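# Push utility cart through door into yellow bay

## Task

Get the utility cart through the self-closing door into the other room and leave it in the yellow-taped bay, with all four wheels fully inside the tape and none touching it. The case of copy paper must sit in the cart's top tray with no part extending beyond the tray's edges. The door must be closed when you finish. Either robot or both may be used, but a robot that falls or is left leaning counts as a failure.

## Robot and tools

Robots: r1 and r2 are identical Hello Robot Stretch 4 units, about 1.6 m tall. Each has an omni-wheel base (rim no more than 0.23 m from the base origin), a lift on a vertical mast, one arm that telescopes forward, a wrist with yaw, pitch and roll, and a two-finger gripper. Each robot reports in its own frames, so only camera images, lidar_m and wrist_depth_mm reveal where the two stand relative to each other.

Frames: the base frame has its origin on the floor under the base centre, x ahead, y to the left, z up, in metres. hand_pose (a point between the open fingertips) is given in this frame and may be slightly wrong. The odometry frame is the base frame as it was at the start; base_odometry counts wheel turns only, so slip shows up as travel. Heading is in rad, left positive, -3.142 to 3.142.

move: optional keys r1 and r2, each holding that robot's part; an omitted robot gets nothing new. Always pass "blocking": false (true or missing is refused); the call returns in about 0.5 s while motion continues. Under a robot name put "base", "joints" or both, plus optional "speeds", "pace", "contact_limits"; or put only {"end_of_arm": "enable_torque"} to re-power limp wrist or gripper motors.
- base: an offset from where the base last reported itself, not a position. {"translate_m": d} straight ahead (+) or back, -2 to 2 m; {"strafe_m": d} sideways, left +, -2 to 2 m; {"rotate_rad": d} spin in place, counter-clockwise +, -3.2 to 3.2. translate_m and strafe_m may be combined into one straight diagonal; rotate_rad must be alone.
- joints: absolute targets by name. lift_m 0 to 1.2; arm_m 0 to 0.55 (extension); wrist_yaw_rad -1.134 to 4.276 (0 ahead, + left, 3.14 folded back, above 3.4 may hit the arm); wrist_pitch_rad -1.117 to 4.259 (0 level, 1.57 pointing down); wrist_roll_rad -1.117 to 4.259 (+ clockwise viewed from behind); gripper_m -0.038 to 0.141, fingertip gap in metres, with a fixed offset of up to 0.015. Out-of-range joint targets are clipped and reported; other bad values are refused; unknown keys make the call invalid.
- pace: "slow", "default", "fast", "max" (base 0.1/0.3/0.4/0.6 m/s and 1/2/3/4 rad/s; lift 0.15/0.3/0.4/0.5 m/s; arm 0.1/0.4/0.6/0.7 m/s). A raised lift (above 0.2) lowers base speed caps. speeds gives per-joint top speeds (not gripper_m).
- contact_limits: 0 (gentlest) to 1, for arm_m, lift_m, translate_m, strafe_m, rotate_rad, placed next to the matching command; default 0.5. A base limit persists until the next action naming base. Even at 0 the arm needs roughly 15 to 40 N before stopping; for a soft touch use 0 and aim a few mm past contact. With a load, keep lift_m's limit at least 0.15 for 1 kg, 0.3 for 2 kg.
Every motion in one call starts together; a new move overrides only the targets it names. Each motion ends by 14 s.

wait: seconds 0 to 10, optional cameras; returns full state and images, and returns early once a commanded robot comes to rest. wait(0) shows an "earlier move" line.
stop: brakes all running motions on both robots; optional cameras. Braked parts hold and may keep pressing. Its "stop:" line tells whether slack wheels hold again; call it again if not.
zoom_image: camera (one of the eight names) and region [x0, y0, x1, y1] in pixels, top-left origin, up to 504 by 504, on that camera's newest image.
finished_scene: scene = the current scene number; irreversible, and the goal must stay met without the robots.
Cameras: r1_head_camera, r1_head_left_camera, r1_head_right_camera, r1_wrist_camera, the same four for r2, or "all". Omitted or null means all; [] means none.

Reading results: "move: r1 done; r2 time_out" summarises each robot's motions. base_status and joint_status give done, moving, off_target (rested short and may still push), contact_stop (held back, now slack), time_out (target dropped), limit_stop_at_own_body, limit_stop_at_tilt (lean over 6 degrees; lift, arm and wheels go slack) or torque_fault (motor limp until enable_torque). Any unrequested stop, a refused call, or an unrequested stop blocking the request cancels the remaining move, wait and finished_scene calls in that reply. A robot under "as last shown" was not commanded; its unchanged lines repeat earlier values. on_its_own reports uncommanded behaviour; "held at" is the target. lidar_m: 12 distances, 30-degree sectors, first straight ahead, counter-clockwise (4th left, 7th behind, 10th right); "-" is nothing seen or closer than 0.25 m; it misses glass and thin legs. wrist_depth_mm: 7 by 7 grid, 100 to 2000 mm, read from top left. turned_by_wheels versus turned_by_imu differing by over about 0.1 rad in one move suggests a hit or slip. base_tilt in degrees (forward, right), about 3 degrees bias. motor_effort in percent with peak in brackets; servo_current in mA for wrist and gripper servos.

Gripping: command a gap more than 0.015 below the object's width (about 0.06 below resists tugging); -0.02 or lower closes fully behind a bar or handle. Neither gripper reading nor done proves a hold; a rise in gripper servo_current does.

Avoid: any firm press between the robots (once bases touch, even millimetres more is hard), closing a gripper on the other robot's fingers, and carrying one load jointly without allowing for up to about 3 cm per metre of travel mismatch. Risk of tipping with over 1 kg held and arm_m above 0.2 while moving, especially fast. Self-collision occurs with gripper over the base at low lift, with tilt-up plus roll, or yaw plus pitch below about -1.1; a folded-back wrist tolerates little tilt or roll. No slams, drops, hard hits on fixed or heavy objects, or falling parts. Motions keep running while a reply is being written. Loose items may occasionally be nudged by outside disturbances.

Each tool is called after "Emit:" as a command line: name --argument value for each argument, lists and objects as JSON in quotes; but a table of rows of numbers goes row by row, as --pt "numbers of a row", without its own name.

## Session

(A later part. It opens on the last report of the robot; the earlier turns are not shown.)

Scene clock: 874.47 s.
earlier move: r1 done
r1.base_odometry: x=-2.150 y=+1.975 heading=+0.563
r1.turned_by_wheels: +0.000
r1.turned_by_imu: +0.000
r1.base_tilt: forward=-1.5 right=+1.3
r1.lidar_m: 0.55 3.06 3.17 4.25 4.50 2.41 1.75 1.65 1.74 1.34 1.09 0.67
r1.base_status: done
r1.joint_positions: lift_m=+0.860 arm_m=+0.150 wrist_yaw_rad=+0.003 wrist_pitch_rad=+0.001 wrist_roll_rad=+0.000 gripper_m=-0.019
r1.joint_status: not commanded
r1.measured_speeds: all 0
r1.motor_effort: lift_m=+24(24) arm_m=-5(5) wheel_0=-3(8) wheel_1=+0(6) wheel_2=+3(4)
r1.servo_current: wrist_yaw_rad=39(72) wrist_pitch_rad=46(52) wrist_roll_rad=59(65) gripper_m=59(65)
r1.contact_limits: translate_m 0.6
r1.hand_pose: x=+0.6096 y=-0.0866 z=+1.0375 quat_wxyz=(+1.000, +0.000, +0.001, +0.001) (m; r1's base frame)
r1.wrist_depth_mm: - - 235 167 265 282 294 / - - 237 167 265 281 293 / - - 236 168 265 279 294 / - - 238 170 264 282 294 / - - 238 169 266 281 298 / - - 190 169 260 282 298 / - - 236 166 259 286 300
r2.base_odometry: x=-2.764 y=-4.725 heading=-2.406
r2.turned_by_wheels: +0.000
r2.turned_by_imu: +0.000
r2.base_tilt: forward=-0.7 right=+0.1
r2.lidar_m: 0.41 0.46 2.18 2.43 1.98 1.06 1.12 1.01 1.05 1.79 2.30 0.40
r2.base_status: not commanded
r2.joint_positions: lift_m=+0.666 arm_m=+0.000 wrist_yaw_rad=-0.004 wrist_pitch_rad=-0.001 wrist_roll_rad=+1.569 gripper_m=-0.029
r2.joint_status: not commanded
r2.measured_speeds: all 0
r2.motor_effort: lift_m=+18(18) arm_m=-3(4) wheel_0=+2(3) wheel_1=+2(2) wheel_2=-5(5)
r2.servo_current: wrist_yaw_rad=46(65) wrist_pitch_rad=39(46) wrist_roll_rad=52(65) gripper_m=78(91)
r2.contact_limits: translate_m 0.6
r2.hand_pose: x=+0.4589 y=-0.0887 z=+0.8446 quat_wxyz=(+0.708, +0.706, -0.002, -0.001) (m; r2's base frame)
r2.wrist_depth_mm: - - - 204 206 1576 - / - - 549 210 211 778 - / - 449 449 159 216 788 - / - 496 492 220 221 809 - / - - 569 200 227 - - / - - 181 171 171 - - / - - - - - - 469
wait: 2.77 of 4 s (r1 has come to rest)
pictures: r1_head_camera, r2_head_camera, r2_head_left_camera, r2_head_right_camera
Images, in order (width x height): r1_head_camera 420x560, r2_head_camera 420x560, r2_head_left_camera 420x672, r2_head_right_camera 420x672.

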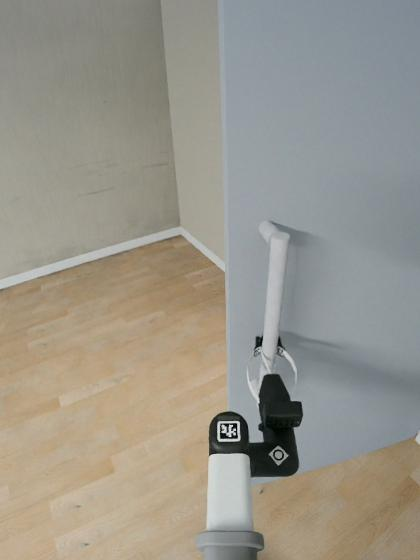

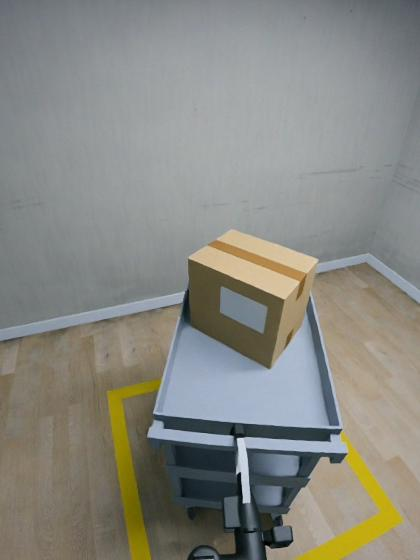

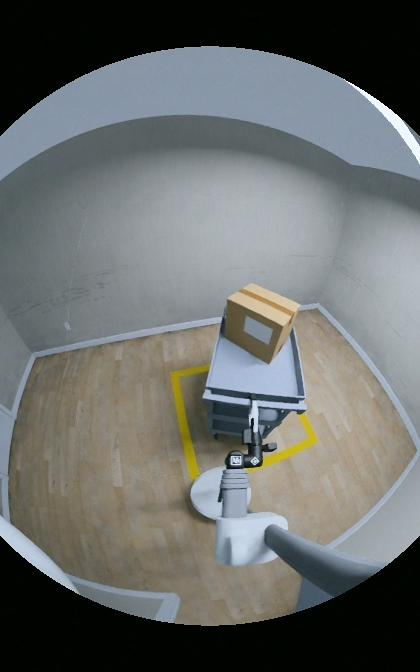

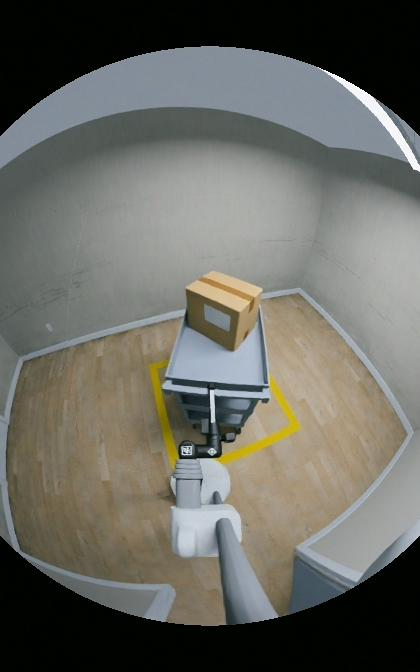

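Emit:
move --r1 '{"base":{"translate_m":0.207,"strafe_m":0.027},"pace":"slow","contact_limits":{"translate_m":0.6}}' --r2 '{"joints":{"gripper_m":0.08}}' --blocking false --cameras '[]'

Emit:
wait --seconds 1.7 --cameras '[]'

Emit:
wait --seconds 2 --cameras '[]'

Emit:
move --r1 '{"base":{"translate_m":0.207,"strafe_m":-0.027},"pace":"slow","contact_limits":{"translate_m":0.6}}' --r2 '{"base":{"translate_m":-0.25},"pace":"slow"}' --blocking false --cameras '[]'

Emit:
wait --seconds 4 --cameras '["r1_head_camera","r2_head_camera","r2_head_left_camera"]'

Scene clock: 890.57 s.
move: r1 moving; r2 moving
r1.base_odometry: x=-2.140 y=+1.983 heading=+0.562
r1.turned_by_wheels: +0.000
r1.turned_by_imu: -0.001
r1.base_tilt: forward=-1.6 right=+1.3
r1.lidar_m: 0.55 3.05 3.18 4.23 4.50 2.45 1.73 1.67 1.77 1.34 1.09 0.63
r1.base_status: translate_m moving; strafe_m moving
r1.joint_positions: lift_m=+0.860 arm_m=+0.150 wrist_yaw_rad=+0.003 wrist_pitch_rad=+0.001 wrist_roll_rad=+0.000 gripper_m=-0.019
r1.joint_status: not commanded
r1.measured_speeds: translate_m=+0.048 strafe_m=+0.006 rotate_rad=+0.002 lift_m=+0.000 arm_m=+0.000 wrist_yaw_rad=+0.000 wrist_pitch_rad=+0.000 wrist_roll_rad=+0.000
r1.motor_effort: lift_m=+24(24) arm_m=-5(5) wheel_0=+0(4) wheel_1=+2(4) wheel_2=-4(4)
r1.servo_current: wrist_yaw_rad=39(59) wrist_pitch_rad=46(46) wrist_roll_rad=52(65) gripper_m=52(59)
r1.contact_limits: translate_m 0.6
r1.hand_pose: x=+0.6096 y=-0.0866 z=+1.0375 quat_wxyz=(+1.000, +0.000, +0.001, +0.001) (m; r1's base frame)
r1.wrist_depth_mm: - - 235 167 263 278 291 / - - 236 167 263 278 296 / - - 237 168 264 279 293 / - - 238 169 264 278 294 / - - 238 169 265 279 294 / - - 208 170 260 279 297 / - - 236 166 259 281 296
r2.base_odometry: x=-2.764 y=-4.725 heading=-2.406
r2.turned_by_wheels: +0.000
r2.turned_by_imu: +0.002
r2.base_tilt: forward=-0.7 right=+0.1
r2.lidar_m: 0.40 1.88 2.17 2.42 1.98 1.08 1.13 1.03 1.03 1.79 2.29 0.42
r2.base_status: not commanded
r2.joint_positions: lift_m=+0.666 arm_m=+0.000 wrist_yaw_rad=-0.004 wrist_pitch_rad=-0.001 wrist_roll_rad=+1.569 gripper_m=-0.003
r2.joint_status: gripper_m moving
r2.measured_speeds: all 0
r2.motor_effort: lift_m=+18(18) arm_m=-3(4) wheel_0=+3(3) wheel_1=+2(2) wheel_2=-5(5)
r2.servo_current: wrist_yaw_rad=39(65) wrist_pitch_rad=33(52) wrist_roll_rad=46(59) gripper_m=72(98)
r2.contact_limits: translate_m 0.6
r2.hand_pose: x=+0.4589 y=-0.0887 z=+0.8446 quat_wxyz=(+0.708, +0.706, -0.002, -0.001) (m; r2's base frame)
r2.wrist_depth_mm: - - - 207 208 1576 - / - - 517 213 213 778 - / - 452 455 217 218 798 - / - 500 500 223 224 778 - / - - 554 228 229 - - / - - 183 175 180 - - / - - - - - - 480
pictures: none
No camera images: "cameras" was empty.

Scene clock: 891.87 s.
earlier move: r1 moving; r2 done
r1.base_odometry: x=-2.049 y=+2.059 heading=+0.563
r1.turned_by_wheels: +0.001
r1.turned_by_imu: +0.000
r1.base_tilt: forward=-1.5 right=+1.3
r1.lidar_m: 0.54 2.94 3.04 4.09 4.56 2.62 1.86 1.80 1.82 1.25 0.95 0.63
r1.base_status: translate_m moving; strafe_m moving
r1.joint_positions: lift_m=+0.860 arm_m=+0.150 wrist_yaw_rad=+0.003 wrist_pitch_rad=+0.001 wrist_roll_rad=+0.000 gripper_m=-0.019
r1.joint_status: not commanded
r1.measured_speeds: translate_m=+0.098 strafe_m=+0.014 rotate_rad=-0.003 lift_m=+0.000 arm_m=+0.000 wrist_yaw_rad=+0.000 wrist_pitch_rad=+0.000 wrist_roll_rad=+0.000
r1.motor_effort: lift_m=+24(24) arm_m=-5(5) wheel_0=+2(4) wheel_1=+2(5) wheel_2=-1(5)
r1.servo_current: wrist_yaw_rad=65(72) wrist_pitch_rad=46(46) wrist_roll_rad=59(85) gripper_m=52(59)
r1.contact_limits: translate_m 0.6
r1.hand_pose: x=+0.6096 y=-0.0866 z=+1.0375 quat_wxyz=(+1.000, +0.000, +0.001, +0.001) (m; r1's base frame)
r1.wrist_depth_mm: - - 243 167 250 255 256 / - - 241 166 251 254 257 / - - 242 167 252 254 258 / - - 244 167 252 255 259 / - - 245 169 251 256 258 / - - 208 170 252 257 259 / - - 245 166 251 257 262
r2.base_odometry: x=-2.764 y=-4.725 heading=-2.406
r2.turned_by_wheels: +0.000
r2.turned_by_imu: +0.000
r2.base_tilt: forward=-0.7 right=+0.1
r2.lidar_m: 0.42 1.88 2.18 2.42 2.00 1.08 1.09 1.01 1.03 1.79 2.30 0.42
r2.base_status: not commanded
r2.joint_positions: lift_m=+0.666 arm_m=+0.000 wrist_yaw_rad=-0.003 wrist_pitch_rad=-0.001 wrist_roll_rad=+1.569 gripper_m=+0.080
r2.joint_status: all done
r2.measured_speeds: all 0
r2.motor_effort: lift_m=+18(18) arm_m=-3(4) wheel_0=+3(3) wheel_1=+2(2) wheel_2=-4(5)
r2.servo_current: wrist_yaw_rad=46(65) wrist_pitch_rad=39(52) wrist_roll_rad=46(59) gripper_m=52(117)
r2.contact_limits: translate_m 0.6
r2.hand_pose: x=+0.4590 y=-0.0883 z=+0.8446 quat_wxyz=(+0.708, +0.706, -0.002, -0.001) (m; r2's base frame)
r2.wrist_depth_mm: - - - 219 222 1618 - / - 521 521 225 226 798 - / - 462 452 230 232 820 - / - 508 500 238 238 - - / - - 569 245 243 - - / - - 189 249 187 - - / - 128 - - - 1537 473
wait: 1.30 of 1.7 s (r2 has come to rest)
pictures: none
No camera images: "cameras" was empty.

Scene clock: 893.43 s.
earlier move: r1 done
r1.base_odometry: x=-1.989 y=+2.109 heading=+0.563
r1.turned_by_wheels: +0.000
r1.turned_by_imu: +0.000
r1.base_tilt: forward=-1.5 right=+1.3
r1.lidar_m: 0.53 2.86 2.98 4.03 4.60 2.72 1.96 1.87 1.76 1.23 0.89 0.64
r1.base_status: done
r1.joint_positions: lift_m=+0.860 arm_m=+0.150 wrist_yaw_rad=+0.003 wrist_pitch_rad=+0.001 wrist_roll_rad=+0.000 gripper_m=-0.019
r1.joint_status: not commanded
r1.measured_speeds: all 0
r1.motor_effort: lift_m=+24(24) arm_m=-5(5) wheel_0=-3(5) wheel_1=+1(5) wheel_2=+2(5)
r1.servo_current: wrist_yaw_rad=46(72) wrist_pitch_rad=46(52) wrist_roll_rad=52(85) gripper_m=52(59)
r1.contact_limits: translate_m 0.6
r1.hand_pose: x=+0.6096 y=-0.0866 z=+1.0375 quat_wxyz=(+1.000, +0.000, +0.001, +0.001) (m; r1's base frame)
r1.wrist_depth_mm: - - 246 167 245 243 242 / - - 248 167 245 243 244 / - - 246 167 246 244 243 / - - 249 169 247 245 245 / - - 249 170 247 246 246 / - - 208 169 247 247 245 / - - 249 167 248 247 246
r2.base_odometry: x=-2.764 y=-4.725 heading=-2.406
r2.turned_by_wheels: +0.000
r2.turned_by_imu: +0.000
r2.base_tilt: forward=-0.6 right=+0.0
r2.lidar_m: 0.43 1.88 2.16 2.44 2.00 1.10 1.07 1.00 1.06 1.80 2.31 0.40
r2.base_status: not commanded
r2.joint_positions: lift_m=+0.666 arm_m=+0.000 wrist_yaw_rad=-0.003 wrist_pitch_rad=-0.001 wrist_roll_rad=+1.569 gripper_m=+0.080
r2.joint_status: all done
r2.measured_speeds: all 0
r2.motor_effort: lift_m=+18(18) arm_m=-4(4) wheel_0=+2(3) wheel_1=+2(2) wheel_2=-5(5)
r2.servo_current: wrist_yaw_rad=52(65) wrist_pitch_rad=46(52) wrist_roll_rad=46(59) gripper_m=59(117)
r2.contact_limits: translate_m 0.6
r2.hand_pose: x=+0.4590 y=-0.0883 z=+0.8446 quat_wxyz=(+0.708, +0.706, -0.002, -0.001) (m; r2's base frame)
r2.wrist_depth_mm: - - - 220 221 1661 - / - 525 525 225 226 798 - / - 466 452 232 232 820 - / - 512 500 237 238 - - / - - 574 244 244 - - / - - 189 248 187 - - / - 127 - - - 1537 469
wait: 1.57 of 2 s (r1 has come to rest)
pictures: none
No camera images: "cameras" was empty.

Scene clock: 893.93 s.
move: r1 moving; r2 moving
r1.base_odometry: x=-1.977 y=+2.114 heading=+0.563
r1.turned_by_wheels: +0.000
r1.turned_by_imu: +0.000
r1.base_tilt: forward=-1.6 right=+1.3
r1.lidar_m: 0.53 2.85 2.98 4.01 4.57 2.72 1.95 1.87 1.75 1.22 0.87 0.61
r1.base_status: translate_m moving; strafe_m moving
r1.joint_positions: lift_m=+0.860 arm_m=+0.150 wrist_yaw_rad=+0.003 wrist_pitch_rad=+0.001 wrist_roll_rad=+0.000 gripper_m=-0.019
r1.joint_status: not commanded
r1.measured_speeds: translate_m=+0.048 strafe_m=-0.006 rotate_rad=+0.001 lift_m=+0.000 arm_m=+0.000 wrist_yaw_rad=+0.000 wrist_pitch_rad=+0.000 wrist_roll_rad=+0.000
r1.motor_effort: lift_m=+24(24) arm_m=-5(5) wheel_0=+1(4) wheel_1=+3(4) wheel_2=-2(2)
r1.servo_current: wrist_yaw_rad=59(59) wrist_pitch_rad=39(46) wrist_roll_rad=39(59) gripper_m=52(59)
r1.contact_limits: translate_m 0.6
r1.hand_pose: x=+0.6096 y=-0.0866 z=+1.0375 quat_wxyz=(+1.000, +0.000, +0.001, +0.001) (m; r1's base frame)
r1.wrist_depth_mm: - - 247 167 244 242 240 / - - 248 167 243 242 240 / - - 249 167 246 243 242 / - - 250 167 245 243 242 / - - 251 169 246 245 244 / - - 208 170 245 246 243 / - - 250 167 248 245 243
r2.base_odometry: x=-2.755 y=-4.717 heading=-2.406
r2.turned_by_wheels: +0.000
r2.turned_by_imu: +0.000
r2.base_tilt: forward=-0.7 right=+0.1
r2.lidar_m: 0.44 1.87 2.12 2.44 1.97 1.08 1.10 0.98 1.05 1.75 2.32 0.43
r2.base_status: translate_m moving
r2.joint_positions: lift_m=+0.666 arm_m=+0.000 wrist_yaw_rad=-0.003 wrist_pitch_rad=-0.001 wrist_roll_rad=+1.569 gripper_m=+0.080
r2.joint_status: not commanded
r2.measured_speeds: translate_m=-0.049 strafe_m=+0.000 rotate_rad=-0.001 lift_m=+0.000 arm_m=+0.000 wrist_yaw_rad=+0.000 wrist_pitch_rad=+0.000 wrist_roll_rad=+0.000
r2.motor_effort: lift_m=+18(18) arm_m=-3(4) wheel_0=-5(9) wheel_1=-6(8) wheel_2=+10(10)
r2.servo_current: wrist_yaw_rad=46(59) wrist_pitch_rad=39(39) wrist_roll_rad=46(52) gripper_m=52(52)
r2.hand_pose: x=+0.4590 y=-0.0883 z=+0.8446 quat_wxyz=(+0.708, +0.706, -0.002, -0.001) (m; r2's base frame)
r2.wrist_depth_mm: - - - 228 232 1661 - / - 569 539 235 236 798 - / - 477 466 241 243 842 - / - 521 525 247 - - - / - - 580 253 256 - - / - - 191 260 186 - - / - 128 - - - 1537 477
pictures: none
No camera images: "cameras" was empty.

Scene clock: 896.80 s.
earlier move: r1 done; r2 moving
r1.base_odometry: x=-1.799 y=+2.197 heading=+0.564
r1.turned_by_wheels: +0.001
r1.turned_by_imu: +0.003
r1.base_tilt: forward=-1.6 right=+1.3
r1.lidar_m: 0.56 2.70 2.79 3.76 4.71 2.94 2.13 2.03 1.56 1.10 0.74 0.62
r1.base_status: done
r1.joint_positions: lift_m=+0.860 arm_m=+0.150 wrist_yaw_rad=+0.006 wrist_pitch_rad=+0.001 wrist_roll_rad=+0.000 gripper_m=-0.019
r1.joint_status: not commanded
r1.measured_speeds: all 0
r1.motor_effort: lift_m=+24(24) arm_m=-5(5) wheel_0=+7(11) wheel_1=+3(6) wheel_2=+9(11)
r1.servo_current: wrist_yaw_rad=59(72) wrist_pitch_rad=46(52) wrist_roll_rad=46(72) gripper_m=52(59)
r1.contact_limits: translate_m 0.6
r1.hand_pose: x=+0.6099 y=-0.0856 z=+1.0375 quat_wxyz=(+1.000, +0.000, +0.001, +0.003) (m; r1's base frame)
r1.wrist_depth_mm: - - 262 173 230 219 211 / - - 262 172 232 219 211 / - - 263 172 233 220 211 / - - 265 170 234 220 212 / - - 264 170 235 222 212 / - - 186 170 230 222 213 / - - 184 168 157 220 214
r2.base_odometry: x=-2.579 y=-4.558 heading=-2.406
r2.turned_by_wheels: +0.000
r2.turned_by_imu: +0.000
r2.base_tilt: forward=-0.6 right=+0.1
r2.lidar_m: 0.65 2.10 2.42 2.34 1.49 0.86 1.35 0.94 0.86 1.35 2.36 0.65
r2.base_status: translate_m moving
r2.joint_positions: lift_m=+0.666 arm_m=+0.000 wrist_yaw_rad=-0.003 wrist_pitch_rad=-0.001 wrist_roll_rad=+1.569 gripper_m=+0.080
r2.joint_status: not commanded
r2.measured_speeds: translate_m=-0.015 strafe_m=+0.000 rotate_rad=+0.001 lift_m=+0.000 arm_m=+0.000 wrist_yaw_rad=+0.000 wrist_pitch_rad=+0.000 wrist_roll_rad=+0.000
r2.motor_effort: lift_m=+18(18) arm_m=-3(4) wheel_0=-5(10) wheel_1=-4(8) wheel_2=+5(11)
r2.servo_current: wrist_yaw_rad=39(65) wrist_pitch_rad=33(52) wrist_roll_rad=39(65) gripper_m=52(59)
r2.hand_pose: x=+0.4590 y=-0.0883 z=+0.8446 quat_wxyz=(+0.708, +0.706, -0.002, -0.001) (m; r2's base frame)
r2.wrist_depth_mm: - - - - - 1576 1042 / - - - 459 - - 459 / - - 723 473 - - 477 / - - 778 480 - - 484 / - - 854 500 - - 504 / - - 187 504 186 - 517 / - 127 - - - 535 1042
wait: 2.87 of 4 s (r1 has come to rest)
pictures: r1_head_camera, r2_head_camera, r2_head_left_camera
Images, in order (width x height): r1_head_camera 420x560, r2_head_camera 420x560, r2_head_left_camera 420x672.

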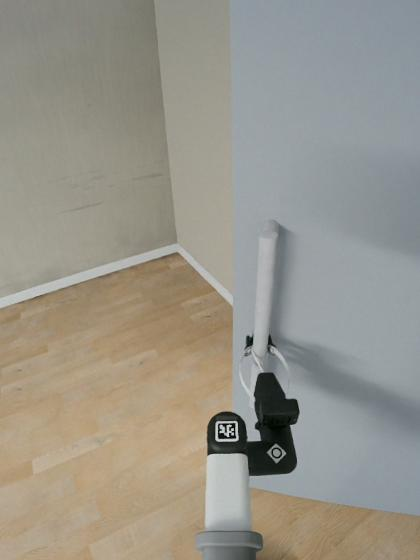

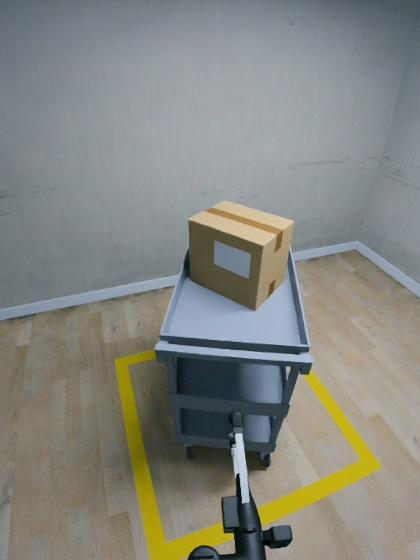

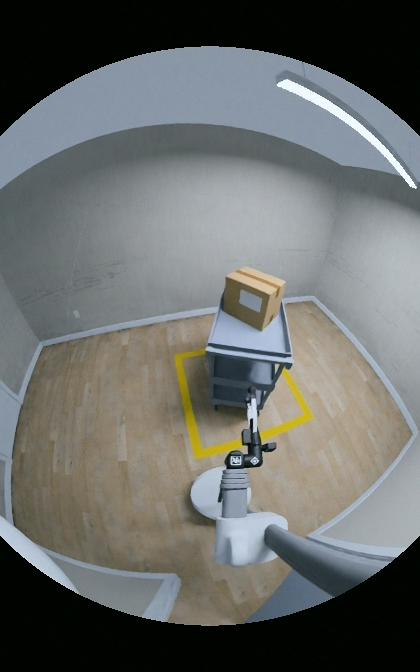

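Emit:
move --r1 '{"base":{"translate_m":0.18,"strafe_m":-0.07},"pace":"slow","contact_limits":{"translate_m":0.6}}' --blocking false --cameras '[]'

Emit:
wait --seconds 2.5 --cameras '["r1_head_camera","r2_head_camera"]'

Scene clock: 913.13 s.
earlier move: r2 done
move: r1 moving
r1.base_odometry: x=-1.786 y=+2.199 heading=+0.566
r1.turned_by_wheels: +0.002
r1.turned_by_imu: +0.001
r1.base_tilt: forward=-1.6 right=+1.3
r1.lidar_m: 0.56 2.68 2.80 3.77 4.72 2.95 2.13 2.03 1.55 1.09 0.73 0.59
r1.base_status: translate_m moving; strafe_m moving
r1.joint_positions: lift_m=+0.860 arm_m=+0.150 wrist_yaw_rad=+0.006 wrist_pitch_rad=+0.001 wrist_roll_rad=+0.000 gripper_m=-0.019
r1.joint_status: not commanded
r1.measured_speeds: translate_m=+0.048 strafe_m=-0.018 rotate_rad=+0.000 lift_m=+0.000 arm_m=+0.000 wrist_yaw_rad=+0.002 wrist_pitch_rad=+0.000 wrist_roll_rad=+0.000
r1.motor_effort: lift_m=+24(24) arm_m=-5(5) wheel_0=+10(10) wheel_1=+4(7) wheel_2=+5(8)
r1.servo_current: wrist_yaw_rad=59(72) wrist_pitch_rad=39(46) wrist_roll_rad=46(59) gripper_m=52(59)
r1.contact_limits: translate_m 0.6
r1.hand_pose: x=+0.6099 y=-0.0856 z=+1.0375 quat_wxyz=(+1.000, +0.000, +0.001, +0.003) (m; r1's base frame)
r1.wrist_depth_mm: - - 262 175 229 216 207 / - - 263 172 231 219 209 / - - 263 172 231 218 208 / - - 264 171 233 219 210 / - - 265 170 233 220 211 / - - 186 170 229 220 210 / - - 185 168 156 217 212
r2.base_odometry: x=-2.579 y=-4.557 heading=-2.406
r2.turned_by_wheels: +0.000
r2.turned_by_imu: +0.002
r2.base_tilt: forward=-0.7 right=+0.1
r2.lidar_m: 0.66 2.11 2.41 2.34 1.47 0.86 1.35 0.94 0.84 1.33 2.38 0.66
r2.base_status: done
r2.joint_positions: lift_m=+0.666 arm_m=+0.000 wrist_yaw_rad=-0.003 wrist_pitch_rad=-0.001 wrist_roll_rad=+1.569 gripper_m=+0.080
r2.joint_status: not commanded
r2.measured_speeds: all 0
r2.motor_effort: lift_m=+18(18) arm_m=-3(4) wheel_0=-4(4) wheel_1=-4(4) wheel_2=+5(5)
r2.servo_current: wrist_yaw_rad=46(52) wrist_pitch_rad=46(46) wrist_roll_rad=46(52) gripper_m=46(52)
r2.hand_pose: x=+0.4590 y=-0.0883 z=+0.8446 quat_wxyz=(+0.708, +0.706, -0.002, -0.001) (m; r2's base frame)
r2.wrist_depth_mm: - - - - - 1576 1042 / - - - 459 - - 462 / - - 723 469 - - 473 / - - 750 480 - - 484 / - - 854 500 - - 500 / - - 188 508 186 - 517 / - 128 - - - 535 1060
pictures: none
No camera images: "cameras" was empty.

Scene clock: 915.63 s.
earlier move: r1 moving
r1.base_odometry: x=-1.610 y=+2.234 heading=+0.567
r1.turned_by_wheels: +0.001
r1.turned_by_imu: +0.006
r1.base_tilt: forward=-1.5 right=+1.3
r1.lidar_m: 0.52 2.58 2.69 3.68 4.86 3.06 2.25 2.15 1.33 0.90 0.63 0.58
r1.base_status: translate_m moving; strafe_m moving
r1.joint_positions: lift_m=+0.860 arm_m=+0.150 wrist_yaw_rad=+0.014 wrist_pitch_rad=+0.001 wrist_roll_rad=+0.000 gripper_m=-0.019
r1.joint_status: not commanded
r1.measured_speeds: all 0
r1.motor_effort: lift_m=+24(24) arm_m=-5(5) wheel_0=+15(19) wheel_1=+3(8) wheel_2=+18(19)
r1.servo_current: wrist_yaw_rad=91(98) wrist_pitch_rad=46(52) wrist_roll_rad=59(65) gripper_m=59(59)
r1.contact_limits: translate_m 0.6
r1.hand_pose: x=+0.6106 y=-0.0833 z=+1.0375 quat_wxyz=(+1.000, +0.000, +0.001, +0.007) (m; r1's base frame)
r1.wrist_depth_mm: - - - 173 220 201 185 / - - - 235 222 199 186 / - - - 237 224 200 186 / - - - 181 224 201 187 / - - - 177 224 201 187 / - - 183 176 218 202 189 / - 157 - 169 179 197 189
r2.base_odometry: x=-2.579 y=-4.557 heading=-2.406
r2.turned_by_wheels: +0.000
r2.turned_by_imu: +0.000
r2.base_tilt: forward=-0.7 right=+0.1
r2.lidar_m: 0.66 2.13 2.42 2.34 1.46 0.83 1.15 0.94 0.86 1.31 2.39 0.68
r2.base_status: done
r2.joint_positions: lift_m=+0.666 arm_m=+0.000 wrist_yaw_rad=-0.003 wrist_pitch_rad=-0.001 wrist_roll_rad=+1.569 gripper_m=+0.080
r2.joint_status: not commanded
r2.measured_speeds: all 0
r2.motor_effort: lift_m=+18(18) arm_m=-4(4) wheel_0=-4(5) wheel_1=-3(4) wheel_2=+5(5)
r2.servo_current: wrist_yaw_rad=46(59) wrist_pitch_rad=46(46) wrist_roll_rad=46(59) gripper_m=46(59)
r2.hand_pose: x=+0.4590 y=-0.0883 z=+0.8446 quat_wxyz=(+0.708, +0.706, -0.002, -0.001) (m; r2's base frame)
r2.wrist_depth_mm: - - - - - 1537 1042 / - - - 459 - - 462 / - - 732 477 - - 469 / - - 768 484 - - 484 / - - 854 504 - - 500 / - - 188 508 185 - 517 / - 128 - - - 535 1060
wait: 2.50 s; no rest
pictures: r1_head_camera, r2_head_camera
Images, in order (width x height): r1_head_camera 420x560, r2_head_camera 420x560.

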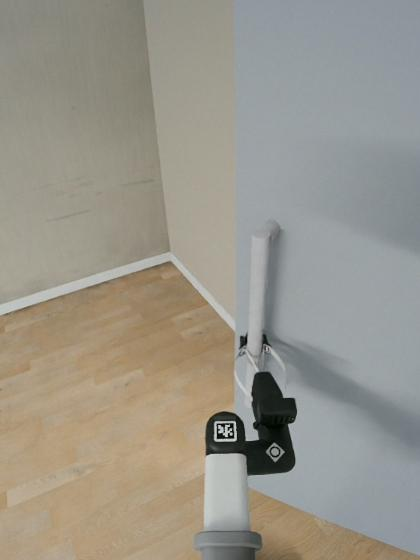

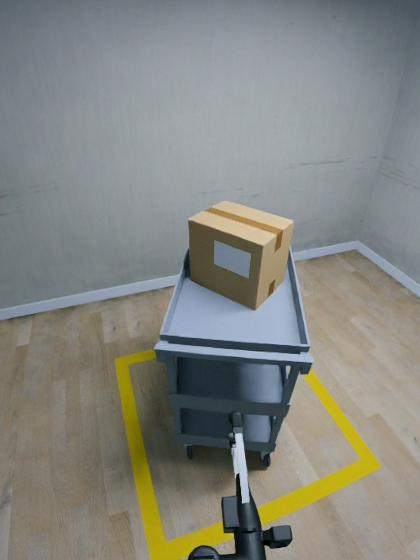

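Emit:
zoom_image --camera "r2_head_camera" --region '[140, 180, 340, 480]'

Emit:
wait --seconds 0.3 --cameras '["r2_head_left_camera"]'

Scaled by 1.680 from the camera's 420x560 image, which has a finer 1200x1600 frame.

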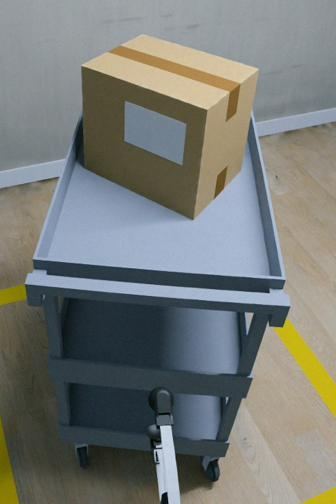

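Scene clock: 952.50 s.
earlier move: r1 done
r1.base_odometry: x=-1.610 y=+2.234 heading=+0.567
r1.turned_by_wheels: +0.000
r1.turned_by_imu: -0.002
r1.base_tilt: forward=-1.5 right=+1.3
r1.lidar_m: 0.55 2.59 2.70 3.69 4.86 3.09 2.25 2.14 1.30 0.92 0.64 0.57
r1.base_status: done
r1.joint_positions: lift_m=+0.860 arm_m=+0.150 wrist_yaw_rad=+0.014 wrist_pitch_rad=+0.001 wrist_roll_rad=+0.000 gripper_m=-0.019
r1.joint_status: not commanded
r1.measured_speeds: all 0
r1.motor_effort: lift_m=+24(24) arm_m=-5(5) wheel_0=+12(19) wheel_1=+4(8) wheel_2=+18(19)
r1.servo_current: wrist_yaw_rad=78(98) wrist_pitch_rad=46(52) wrist_roll_rad=39(65) gripper_m=46(59)
r1.contact_limits: translate_m 0.6
r1.hand_pose: x=+0.6106 y=-0.0833 z=+1.0375 quat_wxyz=(+1.000, +0.000, +0.001, +0.007) (m; r1's base frame)
r1.wrist_depth_mm: - - - 173 221 201 185 / - - - 236 222 199 185 / - - - 236 225 200 186 / - - - 181 223 202 187 / - - - 177 224 202 189 / - - 183 176 218 202 189 / - 157 - 169 179 198 189
r2.base_odometry: x=-2.579 y=-4.557 heading=-2.406
r2.turned_by_wheels: +0.000
r2.turned_by_imu: +0.005
r2.base_tilt: forward=-0.7 right=+0.0
r2.lidar_m: 0.65 2.10 2.45 2.36 1.46 0.86 1.15 0.92 0.85 1.33 2.37 0.68
r2.base_status: done
r2.joint_positions: lift_m=+0.666 arm_m=+0.000 wrist_yaw_rad=-0.003 wrist_pitch_rad=-0.001 wrist_roll_rad=+1.569 gripper_m=+0.080
r2.joint_status: not commanded
r2.measured_speeds: all 0
r2.motor_effort: lift_m=+18(18) arm_m=-4(4) wheel_0=-4(5) wheel_1=-4(4) wheel_2=+5(5)
r2.servo_current: wrist_yaw_rad=46(59) wrist_pitch_rad=39(46) wrist_roll_rad=46(59) gripper_m=52(59)
r2.hand_pose: x=+0.4590 y=-0.0883 z=+0.8446 quat_wxyz=(+0.708, +0.706, -0.002, -0.001) (m; r2's base frame)
r2.wrist_depth_mm: - - - - - 1537 1060 / - - - 455 - - 462 / - - 723 469 - - 477 / - - 778 484 - - 488 / - - 854 496 - - 504 / - - 189 508 185 - 512 / - 128 - - - 535 1060
wait: 0.00 of 0.3 s (r1 has come to rest)
pictures: r2_head_left_camera
Images, in order (width x height): r2_head_left_camera 420x672.

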